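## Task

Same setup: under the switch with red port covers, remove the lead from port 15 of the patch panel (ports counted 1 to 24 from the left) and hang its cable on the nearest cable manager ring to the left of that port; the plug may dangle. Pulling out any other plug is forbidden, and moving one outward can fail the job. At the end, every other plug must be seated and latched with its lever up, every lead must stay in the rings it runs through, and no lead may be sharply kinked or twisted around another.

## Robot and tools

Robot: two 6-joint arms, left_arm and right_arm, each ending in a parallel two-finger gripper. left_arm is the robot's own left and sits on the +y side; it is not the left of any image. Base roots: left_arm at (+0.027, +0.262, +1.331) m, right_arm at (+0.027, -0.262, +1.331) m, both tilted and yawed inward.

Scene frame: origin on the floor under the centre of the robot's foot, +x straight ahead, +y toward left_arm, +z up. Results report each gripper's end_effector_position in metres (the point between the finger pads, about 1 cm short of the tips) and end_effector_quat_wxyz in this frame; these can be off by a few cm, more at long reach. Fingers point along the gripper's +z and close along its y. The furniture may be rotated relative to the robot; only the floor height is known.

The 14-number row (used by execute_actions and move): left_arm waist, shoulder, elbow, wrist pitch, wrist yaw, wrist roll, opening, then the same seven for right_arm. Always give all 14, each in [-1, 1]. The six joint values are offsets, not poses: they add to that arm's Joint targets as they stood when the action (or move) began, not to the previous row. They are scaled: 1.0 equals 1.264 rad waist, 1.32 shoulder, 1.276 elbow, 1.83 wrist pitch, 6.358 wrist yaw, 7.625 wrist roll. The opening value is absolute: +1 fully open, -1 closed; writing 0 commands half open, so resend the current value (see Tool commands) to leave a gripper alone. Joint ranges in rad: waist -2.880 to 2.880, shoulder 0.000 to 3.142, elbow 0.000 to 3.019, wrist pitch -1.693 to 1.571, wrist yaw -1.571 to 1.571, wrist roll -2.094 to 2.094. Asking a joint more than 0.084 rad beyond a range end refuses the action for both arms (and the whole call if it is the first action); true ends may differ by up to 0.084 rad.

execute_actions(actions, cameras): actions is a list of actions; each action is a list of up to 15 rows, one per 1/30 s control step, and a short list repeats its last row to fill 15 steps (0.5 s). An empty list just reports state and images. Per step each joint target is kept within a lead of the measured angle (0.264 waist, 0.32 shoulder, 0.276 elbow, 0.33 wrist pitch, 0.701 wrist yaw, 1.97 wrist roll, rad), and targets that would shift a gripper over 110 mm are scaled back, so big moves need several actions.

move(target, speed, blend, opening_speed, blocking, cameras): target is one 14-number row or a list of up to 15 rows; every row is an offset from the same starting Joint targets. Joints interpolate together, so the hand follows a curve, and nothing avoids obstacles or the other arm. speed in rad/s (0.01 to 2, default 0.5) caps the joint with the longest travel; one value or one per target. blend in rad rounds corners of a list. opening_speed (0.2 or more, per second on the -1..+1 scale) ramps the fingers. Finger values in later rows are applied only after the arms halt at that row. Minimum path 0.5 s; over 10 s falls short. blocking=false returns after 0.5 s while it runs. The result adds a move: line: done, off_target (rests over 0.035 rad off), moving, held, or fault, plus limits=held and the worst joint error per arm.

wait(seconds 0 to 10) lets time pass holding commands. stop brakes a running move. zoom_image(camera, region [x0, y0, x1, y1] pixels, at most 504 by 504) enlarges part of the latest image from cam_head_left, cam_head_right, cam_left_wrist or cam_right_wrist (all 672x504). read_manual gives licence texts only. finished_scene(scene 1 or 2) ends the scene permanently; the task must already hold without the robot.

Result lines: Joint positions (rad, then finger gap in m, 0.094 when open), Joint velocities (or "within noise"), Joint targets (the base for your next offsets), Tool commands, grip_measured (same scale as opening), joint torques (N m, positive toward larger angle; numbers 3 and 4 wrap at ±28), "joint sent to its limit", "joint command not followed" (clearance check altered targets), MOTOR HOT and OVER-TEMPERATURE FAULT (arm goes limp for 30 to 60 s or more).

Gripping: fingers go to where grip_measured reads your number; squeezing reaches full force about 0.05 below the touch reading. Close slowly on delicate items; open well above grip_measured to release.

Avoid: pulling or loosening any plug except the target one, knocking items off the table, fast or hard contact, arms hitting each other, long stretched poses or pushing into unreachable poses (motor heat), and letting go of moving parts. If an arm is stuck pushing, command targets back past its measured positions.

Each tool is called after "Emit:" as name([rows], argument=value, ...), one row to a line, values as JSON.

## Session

Emit:
execute_actions(actions=[])

Emit:
zoom_image(camera="cam_head_left", region=[220, 220, 480, 360])

Emit:
zoom_image(camera="cam_head_right", region=[180, 220, 440, 360])

Scene clock: 0.00 s.
left_arm: end_effector_position=(+0.4085, +0.4280, +1.0881) grip_measured=+1.000 end_effector_quat_wxyz=(+0.391, -0.229, +0.869, +0.197) | right_arm: end_effector_position=(+0.4185, +0.1553, +1.0602) grip_measured=+1.000 end_effector_quat_wxyz=(+0.457, -0.403, +0.779, -0.149)
Joint positions: left_arm=[1.235 2.449 0.584 1.356 -0.372 -0.012 0.094] | right_arm=[-0.01 2.668 1.133 0.937 0.747 -0.511 0.094]
Joint velocities: within noise
Joint torques (N m): no reading
Motor temperatures (°C): left_arm=[30 28 27 29 28 27 28] | right_arm=[28 31 28 25 26 25 28]
Heat: left arm: hottest waist 30 °C; right arm: hottest shoulder 31 °C.
Joint targets: left_arm=[1.236 2.454 0.578 1.359 -0.372 -0.012] | right_arm=[-0.008 2.659 1.139 0.943 0.747 -0.511]
Tool commands: left_gripper/opening=+1.0 right_gripper/opening=+1.0

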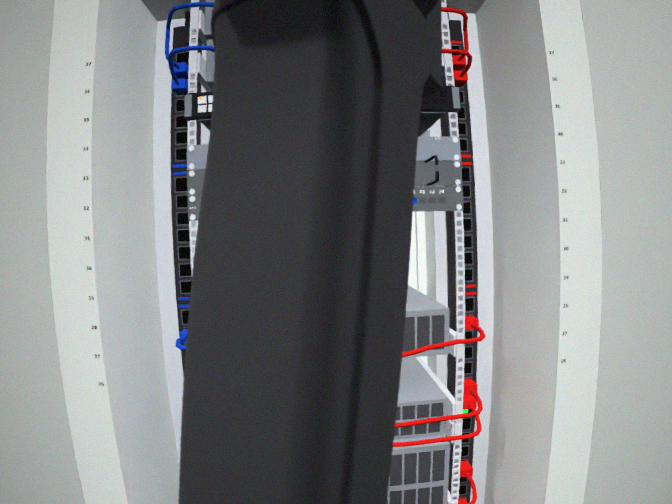

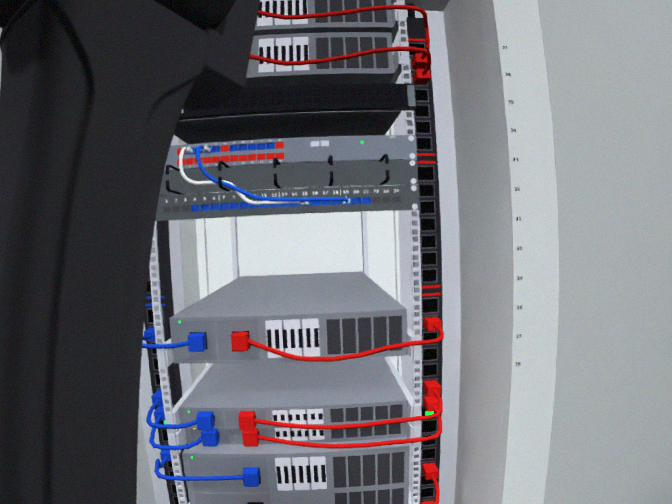

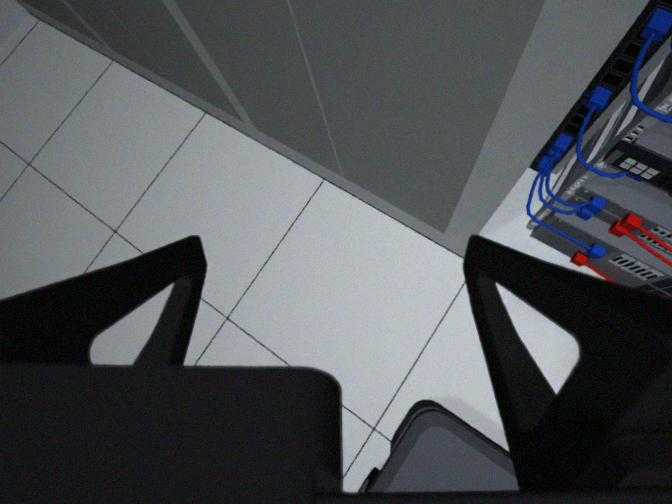

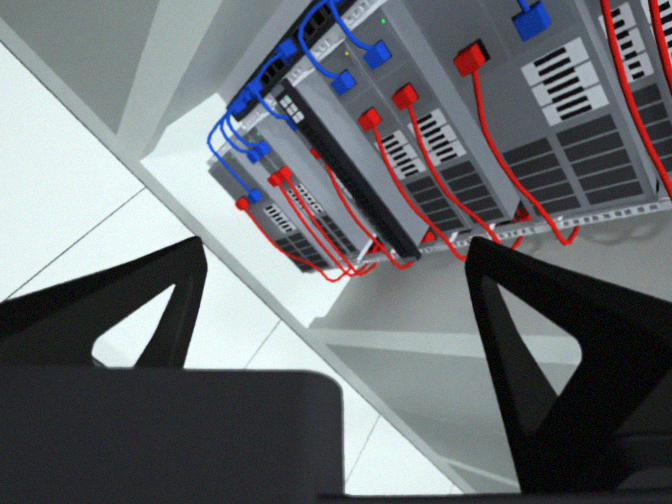

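Scaled by 1.938 from the camera's 672x504 image, which has a finer 960x720 frame.

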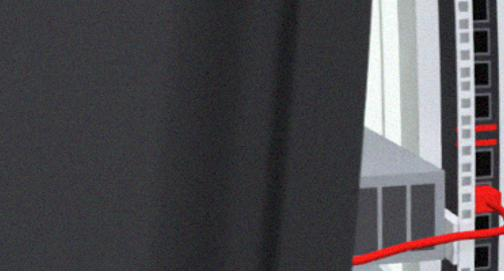

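Scaled by 1.938 from the camera's 672x504 image, which has a finer 960x720 frame.

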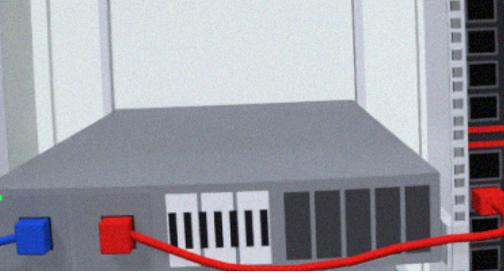

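Emit:
zoom_image(camera="cam_head_right", region=[150, 130, 290, 225])

Emit:
zoom_image(camera="cam_head_right", region=[280, 130, 420, 225])

Scaled by 3.600 from the camera's 672x504 image, which has a finer 960x720 frame.

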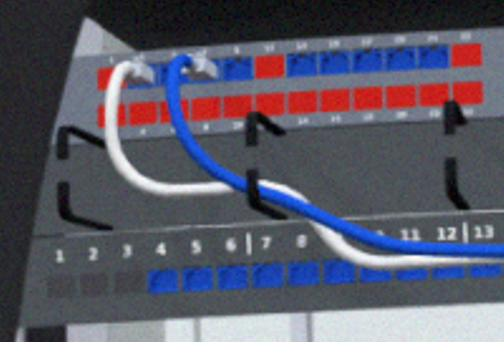

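Scaled by 3.600 from the camera's 672x504 image, which has a finer 960x720 frame.

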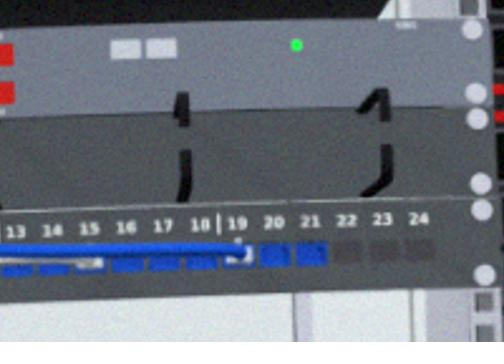

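Emit:
move(target=[0,0,0,0,0,0,1,-0.78,0,0,0,0,0,1], speed=0.8)

Emit:
zoom_image(camera="cam_head_left", region=[170, 130, 330, 240])

Emit:
zoom_image(camera="cam_head_left", region=[310, 130, 470, 240])

Emit:
zoom_image(camera="cam_head_right", region=[230, 150, 370, 225])

Scene clock: 3.57 s.
left_arm: end_effector_position=(+0.4085, +0.4280, +1.0881) grip_measured=+1.000 end_effector_quat_wxyz=(+0.391, -0.229, +0.869, +0.197) | right_arm: end_effector_position=(+0.5400, -0.3767, +0.9788) grip_measured=+1.000 end_effector_quat_wxyz=(+0.260, -0.034, +0.887, -0.380)
Joint positions: left_arm=[1.235 2.449 0.584 1.356 -0.372 -0.012 0.094] | right_arm=[-1 2.668 1.133 0.937 0.746 -0.511 0.094]
Joint velocities: within noise
Joint torques (N m): left_arm=[-0.97 -8.94 -3.28 1.8 -0.02 -0.11] | right_arm=[3.49 -16.73 0.72 1.59 0.26 0.08]
Motor temperatures (°C): left_arm=[30 28 28 29 28 27 28] | right_arm=[28 32 28 25 26 25 28]
Heat: left arm: hottest waist 30 °C; right arm: hottest shoulder 32 °C.
Joint targets: left_arm=[1.236 2.454 0.578 1.359 -0.372 -0.012] | right_arm=[-0.994 2.659 1.139 0.943 0.747 -0.511]
move: done

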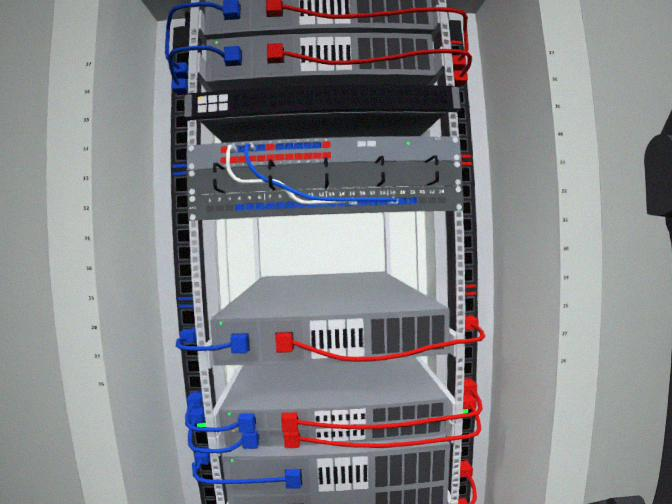

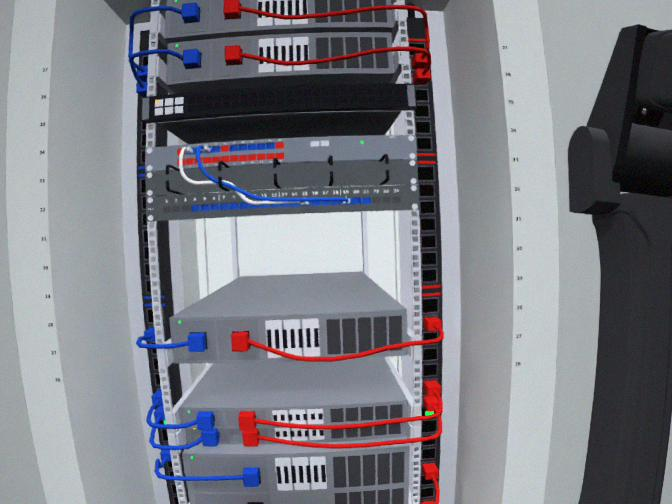

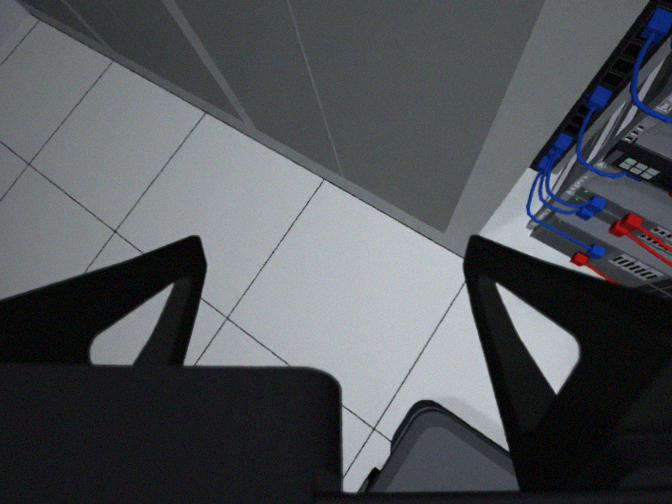

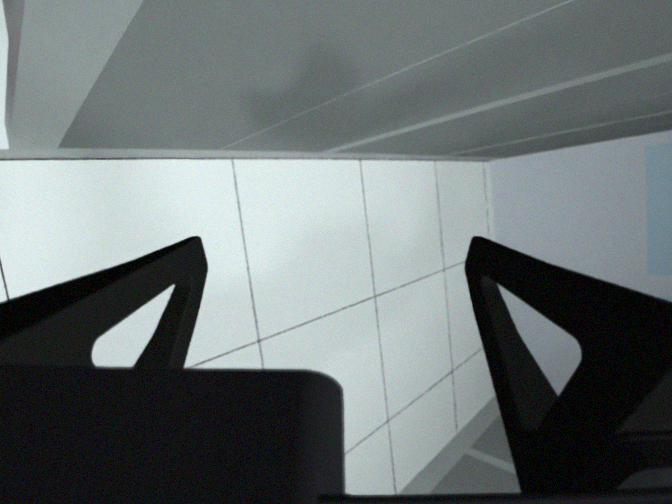

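Scaled by 3.150 from the camera's 672x504 image, which has a finer 960x720 frame.

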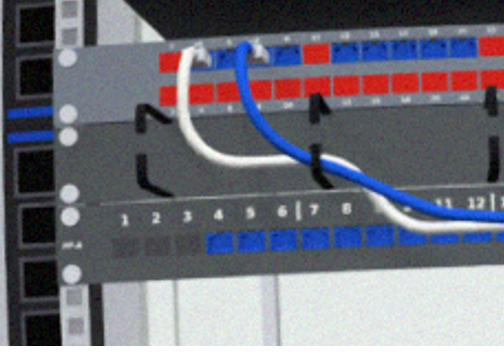

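Scaled by 3.150 from the camera's 672x504 image, which has a finer 960x720 frame.

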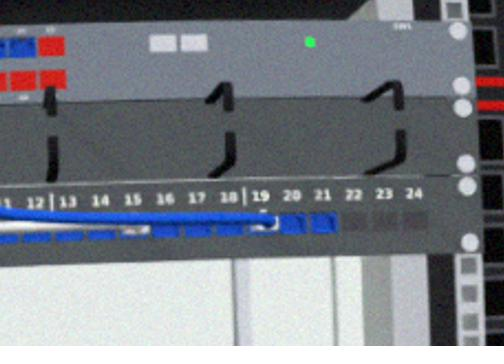

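Scaled by 3.600 from the camera's 672x504 image, which has a finer 960x720 frame.

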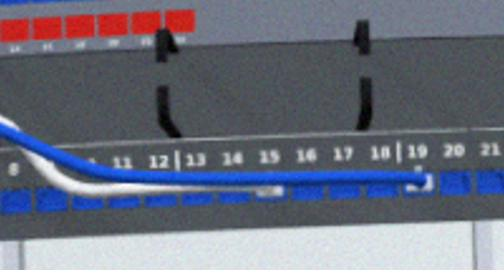

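Emit:
move(target=[-0.337,-0.896,0.167,-0.411,0.1208,0.0207,-0.5,0,0,0,0,0,0,-0.5], speed=0.8)

Scene clock: 6.50 s.
left_arm: end_effector_position=(+0.6013, +0.1643, +1.6102) grip_measured=-0.497 end_effector_quat_wxyz=(+0.693, +0.178, +0.675, -0.179) | right_arm: end_effector_position=(+0.5400, -0.3767, +0.9788) grip_measured=-0.498 end_effector_quat_wxyz=(+0.260, -0.034, +0.887, -0.380)
Joint positions: left_arm=[0.815 1.263 0.755 0.623 0.393 0.138 0.024] | right_arm=[-1 2.668 1.133 0.937 0.746 -0.511 0.024]
Joint velocities: within noise
Joint torques (N m): left_arm=[-1.96 -6.65 9.85 1.4 0.35 0.01] | right_arm=[3.37 -16.79 0.68 1.61 0.27 0.09]
Motor temperatures (°C): left_arm=[30 28 28 29 28 27 28] | right_arm=[28 32 28 25 26 25 28]
Heat: left arm: hottest waist 30 °C; right arm: hottest shoulder 32 °C.
Joint targets: left_arm=[0.810 1.271 0.792 0.607 0.396 0.146] | right_arm=[-0.994 2.659 1.139 0.943 0.747 -0.511]
move: off_target (left_arm); left_arm: the elbow is farthest, 0.036 rad from its target

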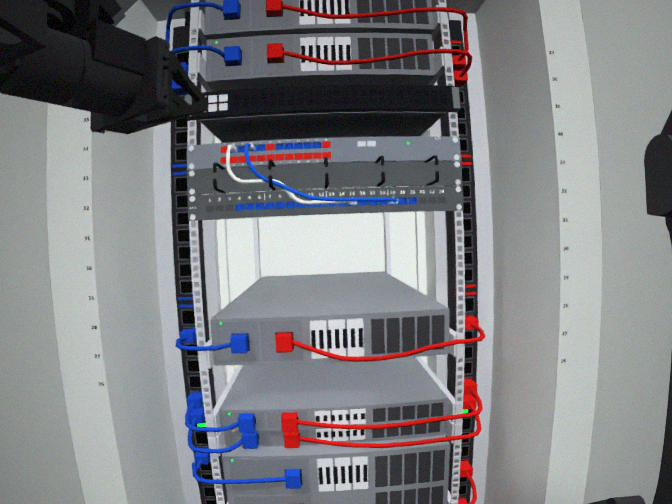

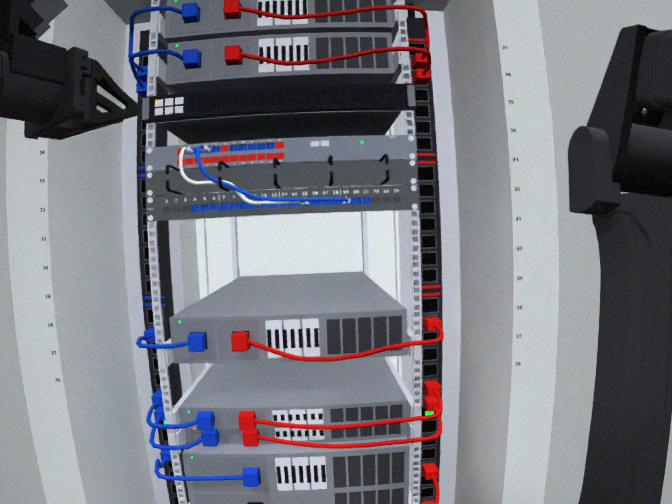

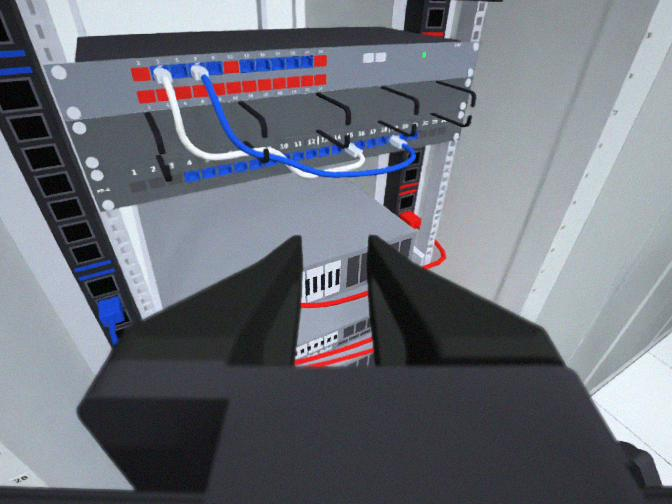

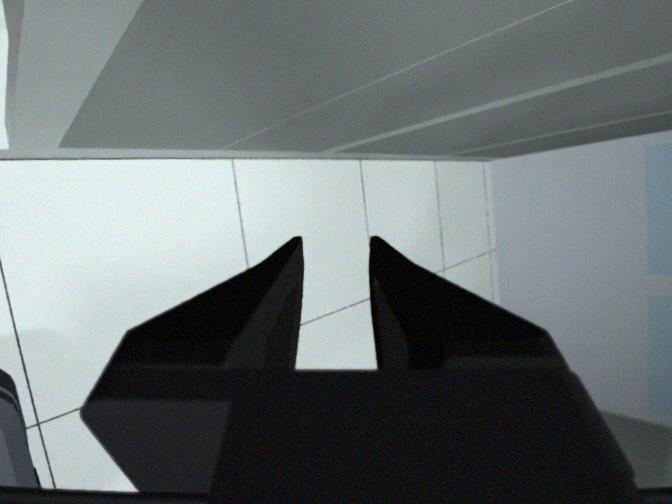

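Emit:
zoom_image(camera="cam_left_wrist", region=[110, 80, 290, 210])

Emit:
zoom_image(camera="cam_left_wrist", region=[260, 80, 440, 210])

Emit:
zoom_image(camera="cam_left_wrist", region=[320, 110, 420, 190])

Scaled by 2.800 from the camera's 672x504 image, which has a finer 960x720 frame.

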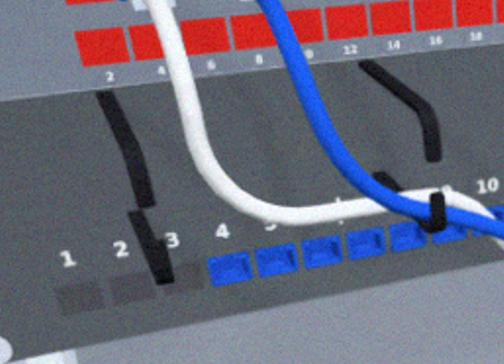

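Scaled by 2.800 from the camera's 672x504 image, which has a finer 960x720 frame.

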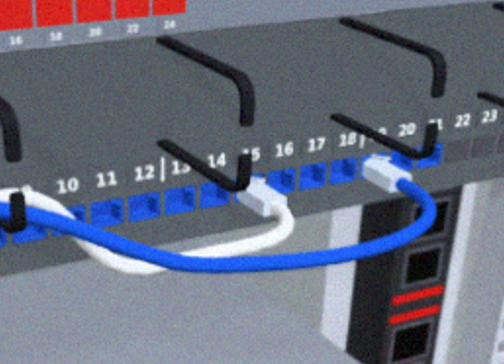

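Scaled by 5.040 from the camera's 672x504 image, which has a finer 960x720 frame.

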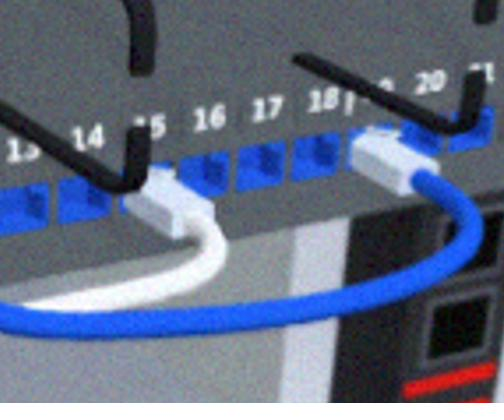

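Emit:
move(target=[0.0554,-0.0856,-0.0854,-0.0251,0.0112,-0.0009,-0.5,0.4272,-0.6705,0.1661,-0.2437,-0.0415,-0.1557,-0.5], speed=0.8)

Emit:
zoom_image(camera="cam_right_wrist", region=[200, 80, 480, 290])

Emit:
zoom_image(camera="cam_left_wrist", region=[260, 80, 440, 210])

Scene clock: 13.10 s.
left_arm: end_effector_position=(+0.5723, +0.1842, +1.6126) grip_measured=-0.497 end_effector_quat_wxyz=(+0.687, +0.186, +0.678, -0.185) | right_arm: end_effector_position=(+0.7586, -0.0287, +1.5575) grip_measured=-0.498 end_effector_quat_wxyz=(+0.464, -0.532, +0.538, -0.461)
Joint positions: left_arm=[0.869 1.168 0.692 0.576 0.465 0.139 0.024] | right_arm=[-0.467 1.788 1.301 0.502 0.485 -1.683 0.024]
Joint velocities: within noise
Joint torques (N m): left_arm=[-0.62 -7.3 6.74 1.4 0.36 -0.1] | right_arm=[5.48 -18.49 13.94 1.52 -0.17 -0.06]
Motor temperatures (°C): left_arm=[30 28 29 29 28 27 28] | right_arm=[28 33 28 25 26 25 28]
Heat: left arm: hottest waist 30 °C; right arm: hottest shoulder 33 °C.
Joint targets: left_arm=[0.880 1.158 0.682 0.561 0.468 0.139] | right_arm=[-0.454 1.774 1.351 0.498 0.483 -1.698]
move: off_target (right_arm); right_arm: the elbow is farthest, 0.050 rad from its target

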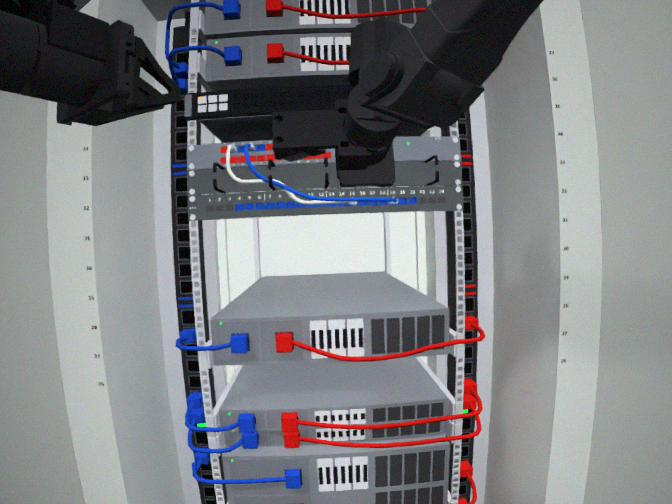

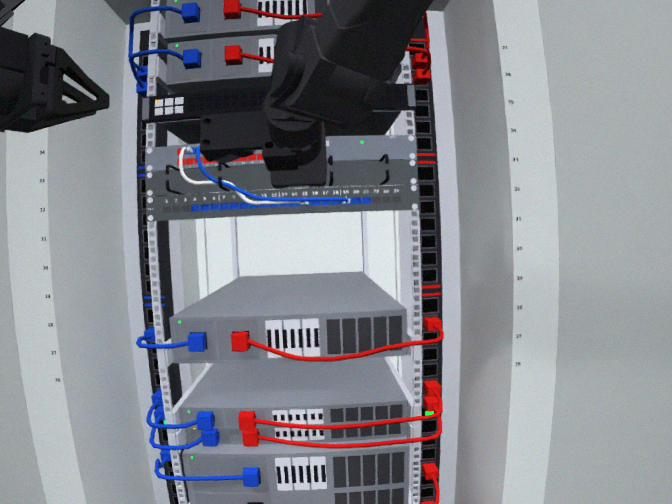

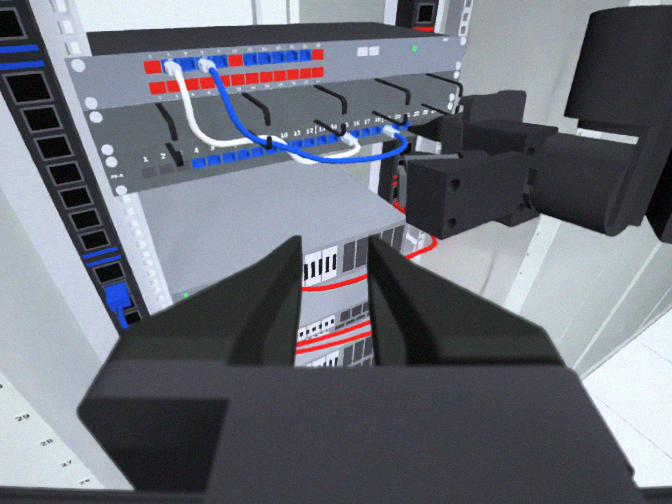

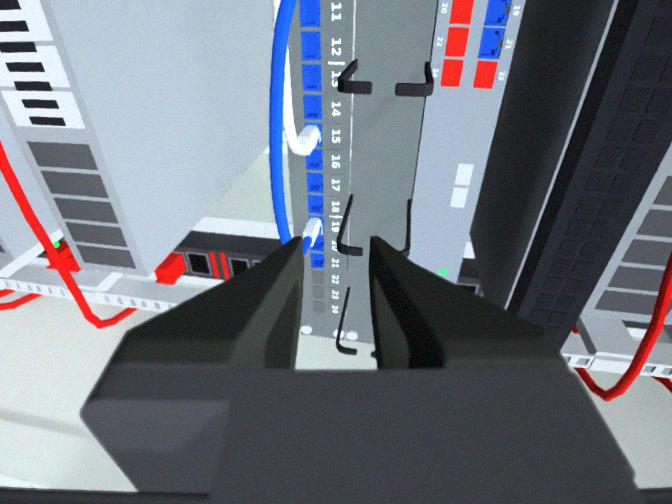

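Scaled by 1.800 from the camera's 672x504 image, which has a finer 960x720 frame.

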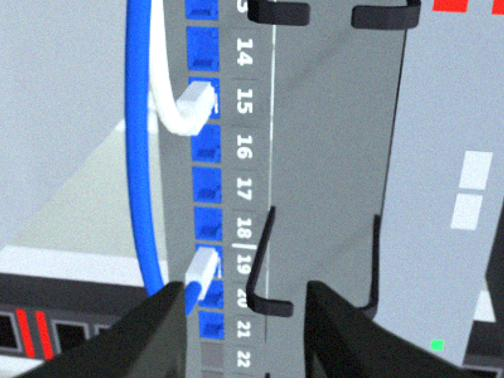

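Scaled by 2.800 from the camera's 672x504 image, which has a finer 960x720 frame.

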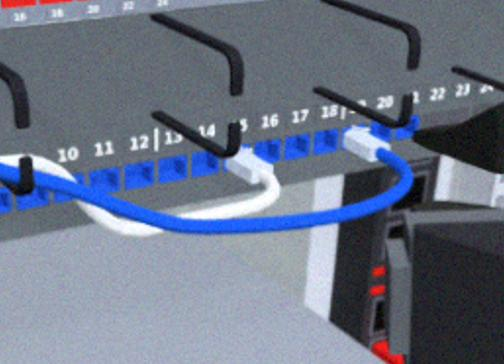

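Emit:
move(target=[0,0,0,0,0,0,-0.5,-0.0752,0.1697,0.2335,-0.0820,-0.0093,0.0055,-0.62], speed=0.3)

Emit:
zoom_image(camera="cam_right_wrist", region=[200, 80, 480, 290])

Emit:
zoom_image(camera="cam_left_wrist", region=[260, 80, 440, 210])

Scene clock: 18.00 s.
left_arm: end_effector_position=(+0.5722, +0.1842, +1.6128) grip_measured=-0.497 end_effector_quat_wxyz=(+0.687, +0.186, +0.678, -0.185) | right_arm: end_effector_position=(+0.8448, -0.0291, +1.5292) grip_measured=-0.618 end_effector_quat_wxyz=(+0.448, -0.546, +0.546, -0.451)
Joint positions: left_arm=[0.869 1.168 0.692 0.576 0.465 0.139 0.024] | right_arm=[-0.532 1.98 1.588 0.355 0.427 -1.672 0.018]
Joint velocities: within noise
Joint torques (N m): left_arm=[-0.26 -7.88 6.67 1.32 0.38 -0.07] | right_arm=[3.37 -19.08 15.39 1.5 -0.18 0.27]
Motor temperatures (°C): left_arm=[30 28 29 29 28 27 28] | right_arm=[28 33 30 25 26 25 28]
Heat: left arm: hottest waist 30 °C; right arm: hottest shoulder 33 °C.
Joint targets: left_arm=[0.879 1.158 0.682 0.561 0.468 0.139] | right_arm=[-0.549 1.998 1.649 0.347 0.424 -1.656]
move: off_target (right_arm); right_arm: the elbow is farthest, 0.061 rad from its target

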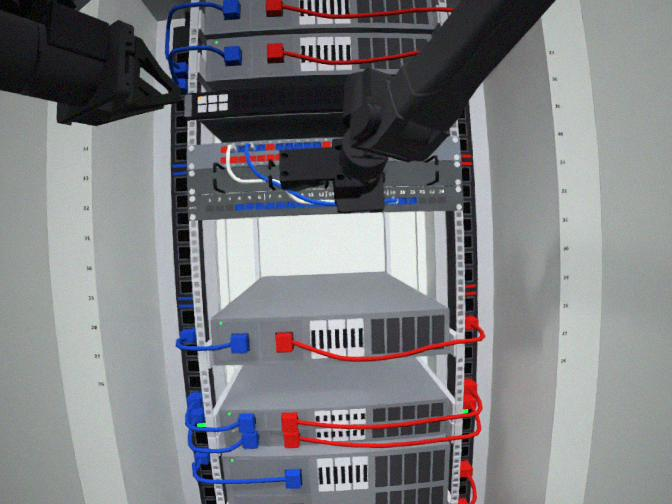

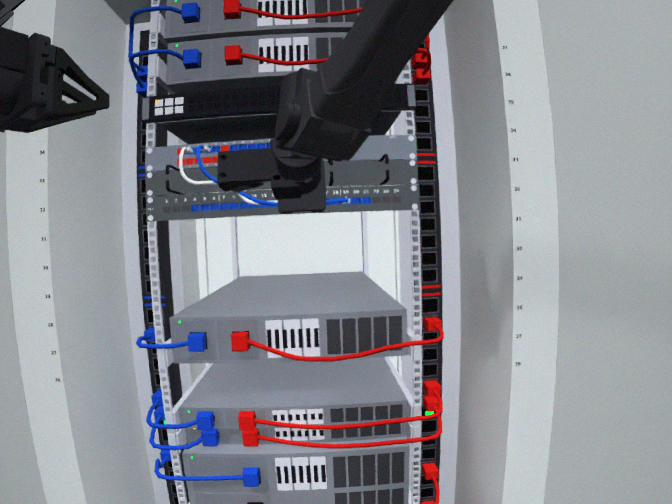

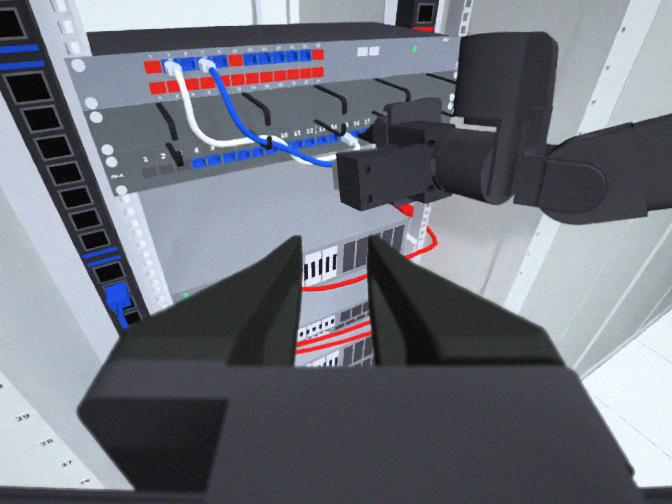

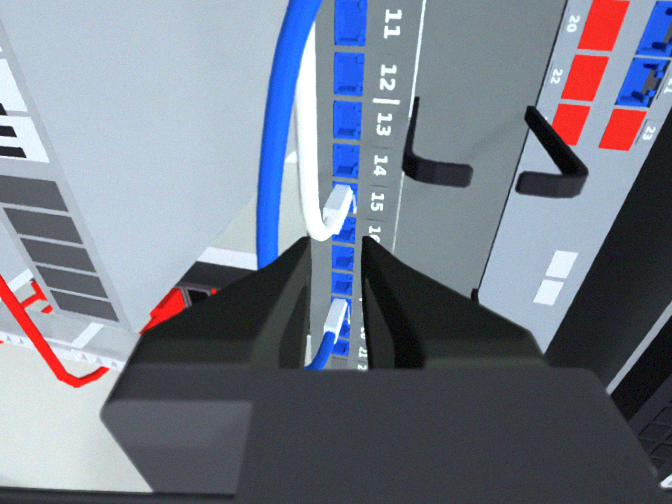

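Scaled by 1.800 from the camera's 672x504 image, which has a finer 960x720 frame.

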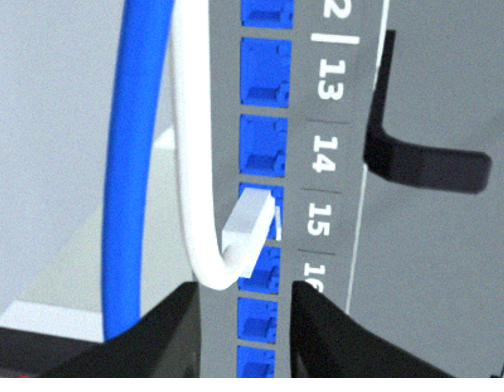

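Scaled by 2.800 from the camera's 672x504 image, which has a finer 960x720 frame.

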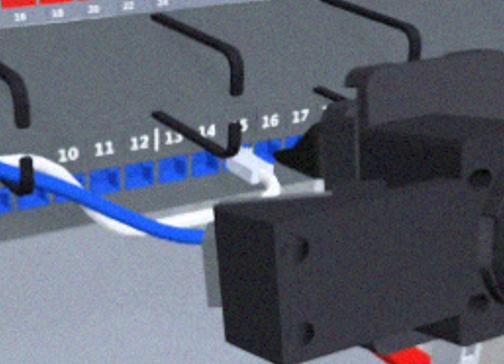

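Emit:
move(target=[0,0,0,0,0,0,-0.5,-0.0106,0.0379,0.0647,-0.0177,-0.0021,0,-0.62], speed=0.12)

Emit:
zoom_image(camera="cam_right_wrist", region=[200, 80, 480, 290])

Emit:
zoom_image(camera="cam_left_wrist", region=[260, 80, 440, 210])

Scene clock: 20.87 s.
left_arm: end_effector_position=(+0.5723, +0.1844, +1.6128) grip_measured=-0.497 end_effector_quat_wxyz=(+0.687, +0.186, +0.678, -0.185) | right_arm: end_effector_position=(+0.8644, -0.0253, +1.5243) grip_measured=-0.618 end_effector_quat_wxyz=(+0.448, -0.548, +0.546, -0.448)
Joint positions: left_arm=[0.869 1.168 0.692 0.576 0.465 0.139 0.024] | right_arm=[-0.54 2.03 1.666 0.321 0.413 -1.671 0.018]
Joint velocities: within noise
Joint torques (N m): left_arm=[-0.44 -7.65 6.71 1.47 0.34 -0.12] | right_arm=[2.9 -19.84 15.94 1.47 -0.17 0.26]
Motor temperatures (°C): left_arm=[30 28 29 29 28 27 28] | right_arm=[28 33 31 25 26 25 28]
Heat: left arm: hottest waist 30 °C; right arm: hottest shoulder 33 °C.
Joint targets: left_arm=[0.880 1.158 0.682 0.561 0.468 0.139] | right_arm=[-0.562 2.048 1.731 0.315 0.411 -1.656]
move: off_target (right_arm); right_arm: the elbow is farthest, 0.066 rad from its target

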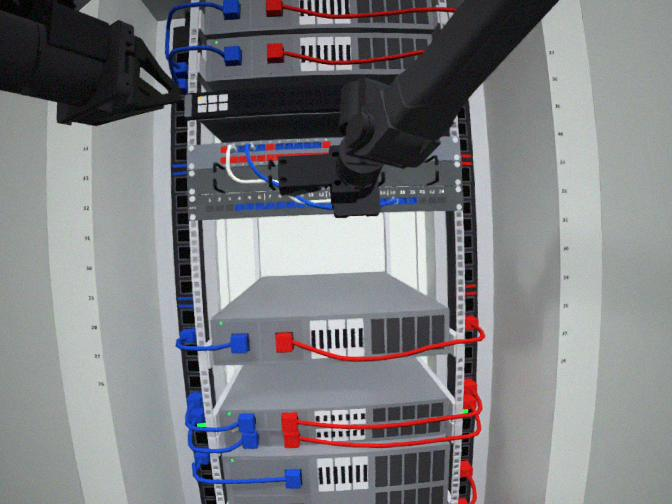

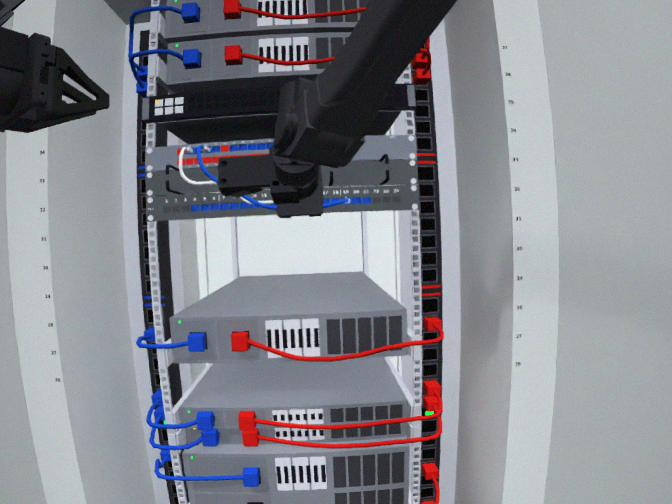

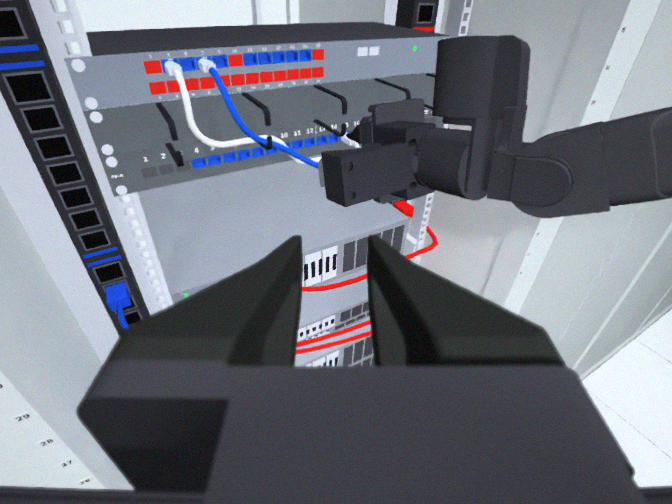

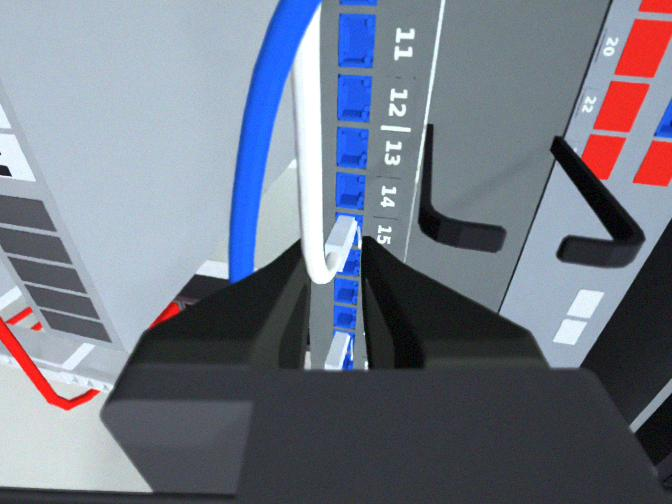

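Scaled by 1.800 from the camera's 672x504 image, which has a finer 960x720 frame.

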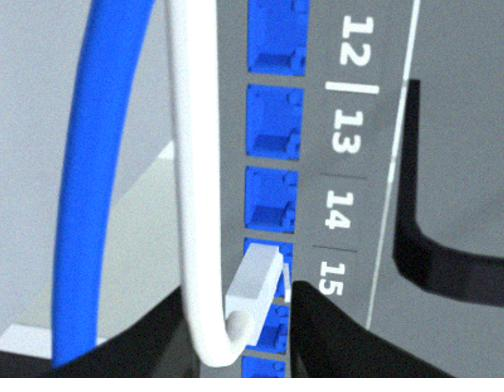

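Scaled by 2.800 from the camera's 672x504 image, which has a finer 960x720 frame.

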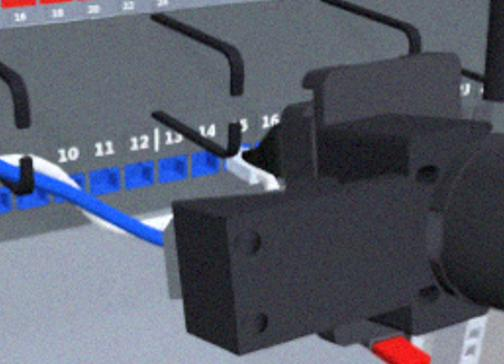

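Emit:
zoom_image(camera="cam_right_wrist", region=[270, 190, 390, 290])

Scaled by 4.200 from the camera's 672x504 image, which has a finer 960x720 frame.

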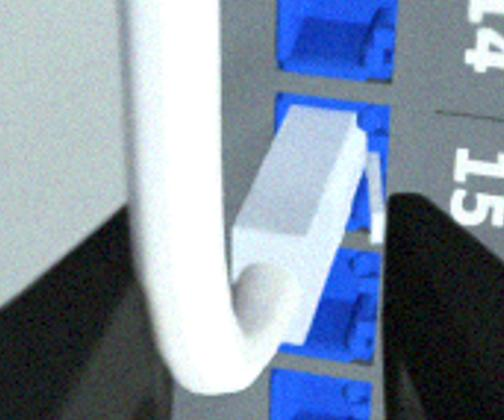

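Emit:
move(target=[0,0,0,0,0,0,-0.5,-0.0127,0.0285,0.0597,-0.0211,-0.0025,0,-0.58], speed=0.08)

Emit:
zoom_image(camera="cam_right_wrist", region=[240, 130, 440, 290])

Emit:
zoom_image(camera="cam_left_wrist", region=[260, 80, 440, 210])

Scene clock: 24.23 s.
left_arm: end_effector_position=(+0.5723, +0.1844, +1.6128) grip_measured=-0.497 end_effector_quat_wxyz=(+0.687, +0.186, +0.678, -0.185) | right_arm: end_effector_position=(+0.8822, -0.0253, +1.5236) grip_measured=-0.582 end_effector_quat_wxyz=(+0.448, -0.551, +0.545, -0.446)
Joint positions: left_arm=[0.869 1.168 0.692 0.576 0.465 0.139 0.024] | right_arm=[-0.551 2.067 1.738 0.281 0.397 -1.671 0.02]
Joint velocities: within noise
Joint torques (N m): left_arm=[-0.03 -7.06 6.75 1.47 0.4 -0.12] | right_arm=[2.73 -20.42 16.39 1.55 -0.16 0.29]
Motor temperatures (°C): left_arm=[30 28 29 29 28 27 28] | right_arm=[28 33 33 25 26 25 28]
Heat: left arm: hottest waist 30 °C; right arm: hottest shoulder 33 °C.
Joint targets: left_arm=[0.880 1.158 0.682 0.561 0.468 0.139] | right_arm=[-0.578 2.086 1.807 0.276 0.395 -1.656]
move: off_target (right_arm); right_arm: the elbow is farthest, 0.069 rad from its target

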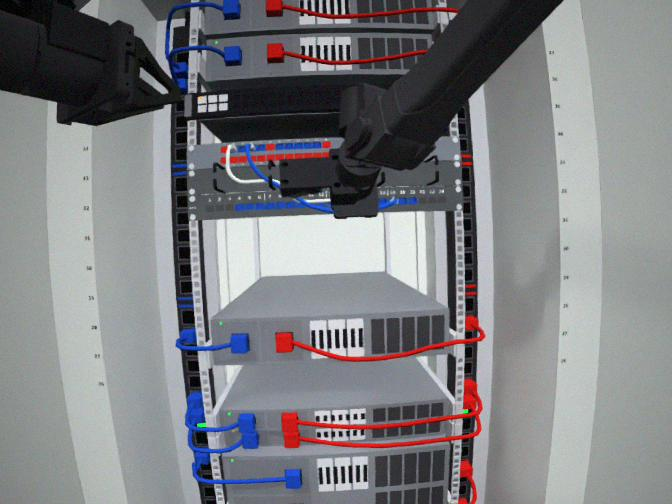

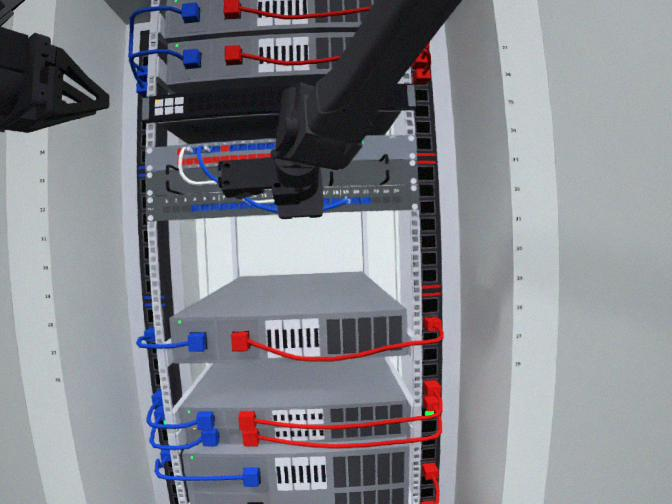

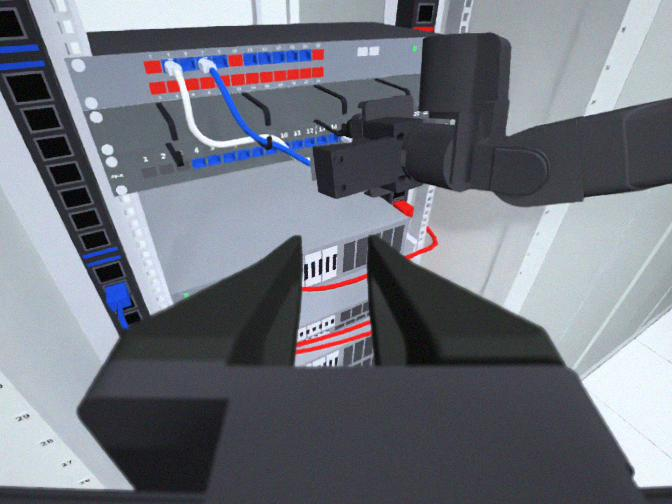

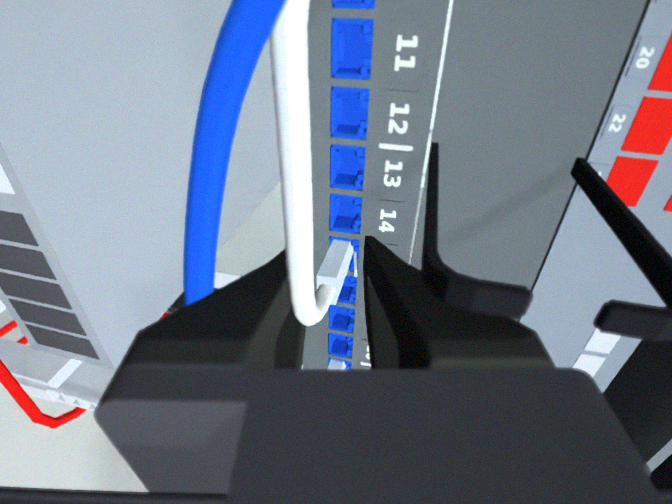

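Scaled by 2.520 from the camera's 672x504 image, which has a finer 960x720 frame.

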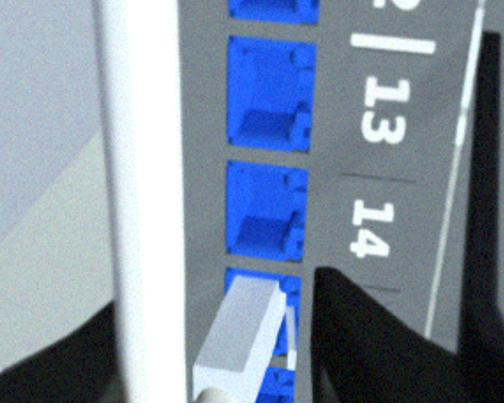

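Scaled by 2.800 from the camera's 672x504 image, which has a finer 960x720 frame.

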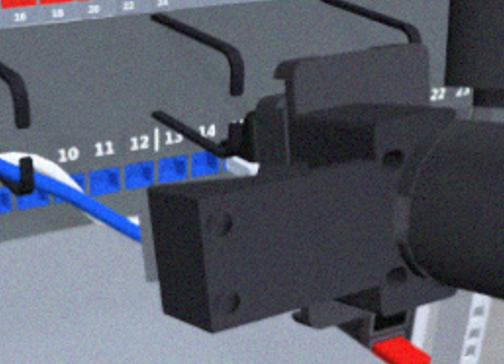

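Emit:
move(target=[0,0,0,0,0,0,-0.5,-0.0083,0.0005,0.0095,-0.0055,0,0,-0.58], speed=0.05)

Emit:
zoom_image(camera="cam_right_wrist", region=[270, 190, 430, 310])

Scene clock: 26.57 s.
left_arm: end_effector_position=(+0.5723, +0.1844, +1.6128) grip_measured=-0.497 end_effector_quat_wxyz=(+0.687, +0.186, +0.678, -0.185) | right_arm: end_effector_position=(+0.8849, -0.0278, +1.5236) grip_measured=-0.582 end_effector_quat_wxyz=(+0.446, -0.552, +0.546, -0.445)
Joint positions: left_arm=[0.869 1.168 0.692 0.576 0.465 0.139 0.024] | right_arm=[-0.555 2.07 1.748 0.27 0.395 -1.671 0.02]
Joint velocities: within noise
Joint torques (N m): left_arm=[-0.79 -7.47 6.74 1.29 0.35 -0.08] | right_arm=[1.96 -20.54 16.66 1.63 -0.06 0.28]
Motor temperatures (°C): left_arm=[30 28 29 29 28 27 28] | right_arm=[28 33 33 25 26 25 28]
Heat: left arm: hottest waist 30 °C; right arm: hottest shoulder 33 °C.
Joint targets: left_arm=[0.880 1.158 0.682 0.561 0.468 0.139] | right_arm=[-0.589 2.086 1.819 0.266 0.395 -1.656]
move: off_target (right_arm); right_arm: the elbow is farthest, 0.071 rad from its target

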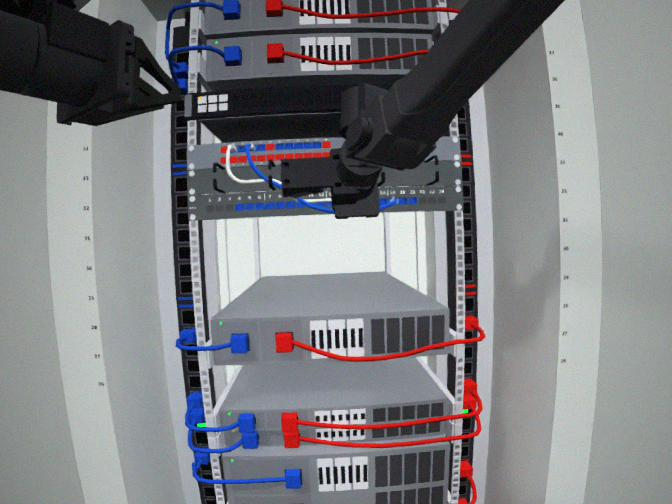

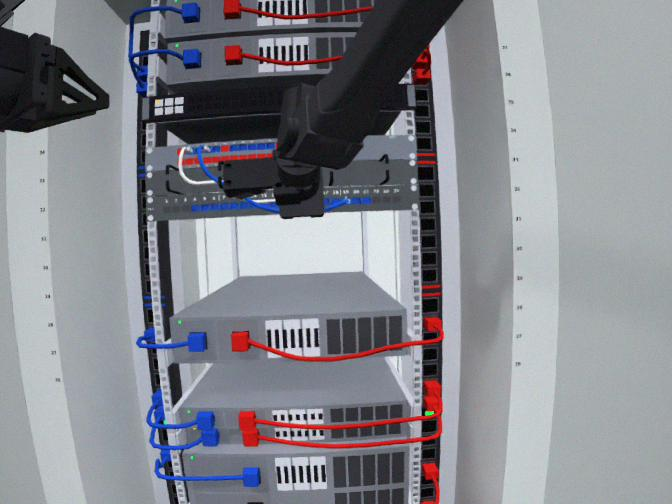

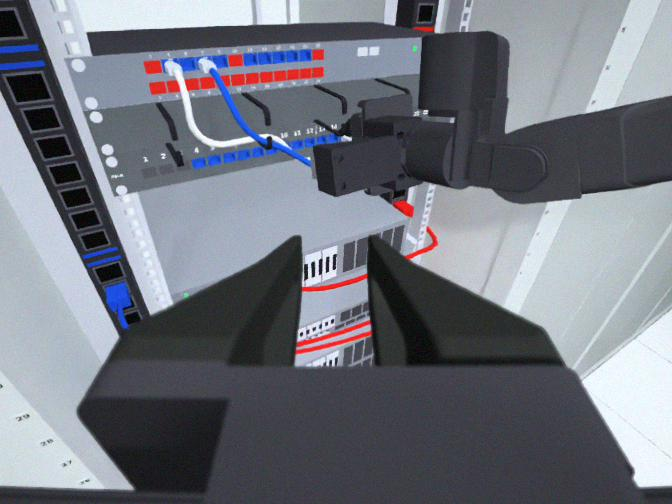

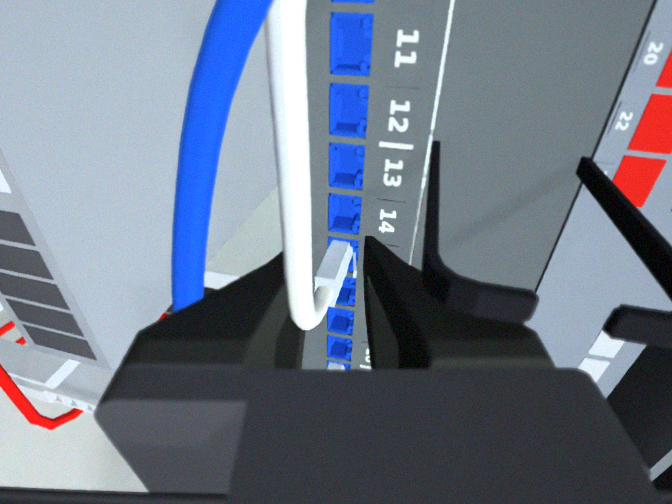

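Scaled by 3.150 from the camera's 672x504 image, which has a finer 960x720 frame.

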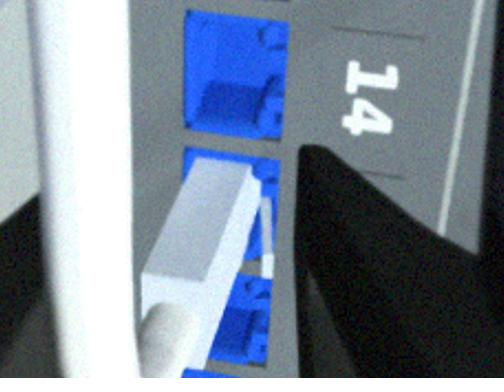

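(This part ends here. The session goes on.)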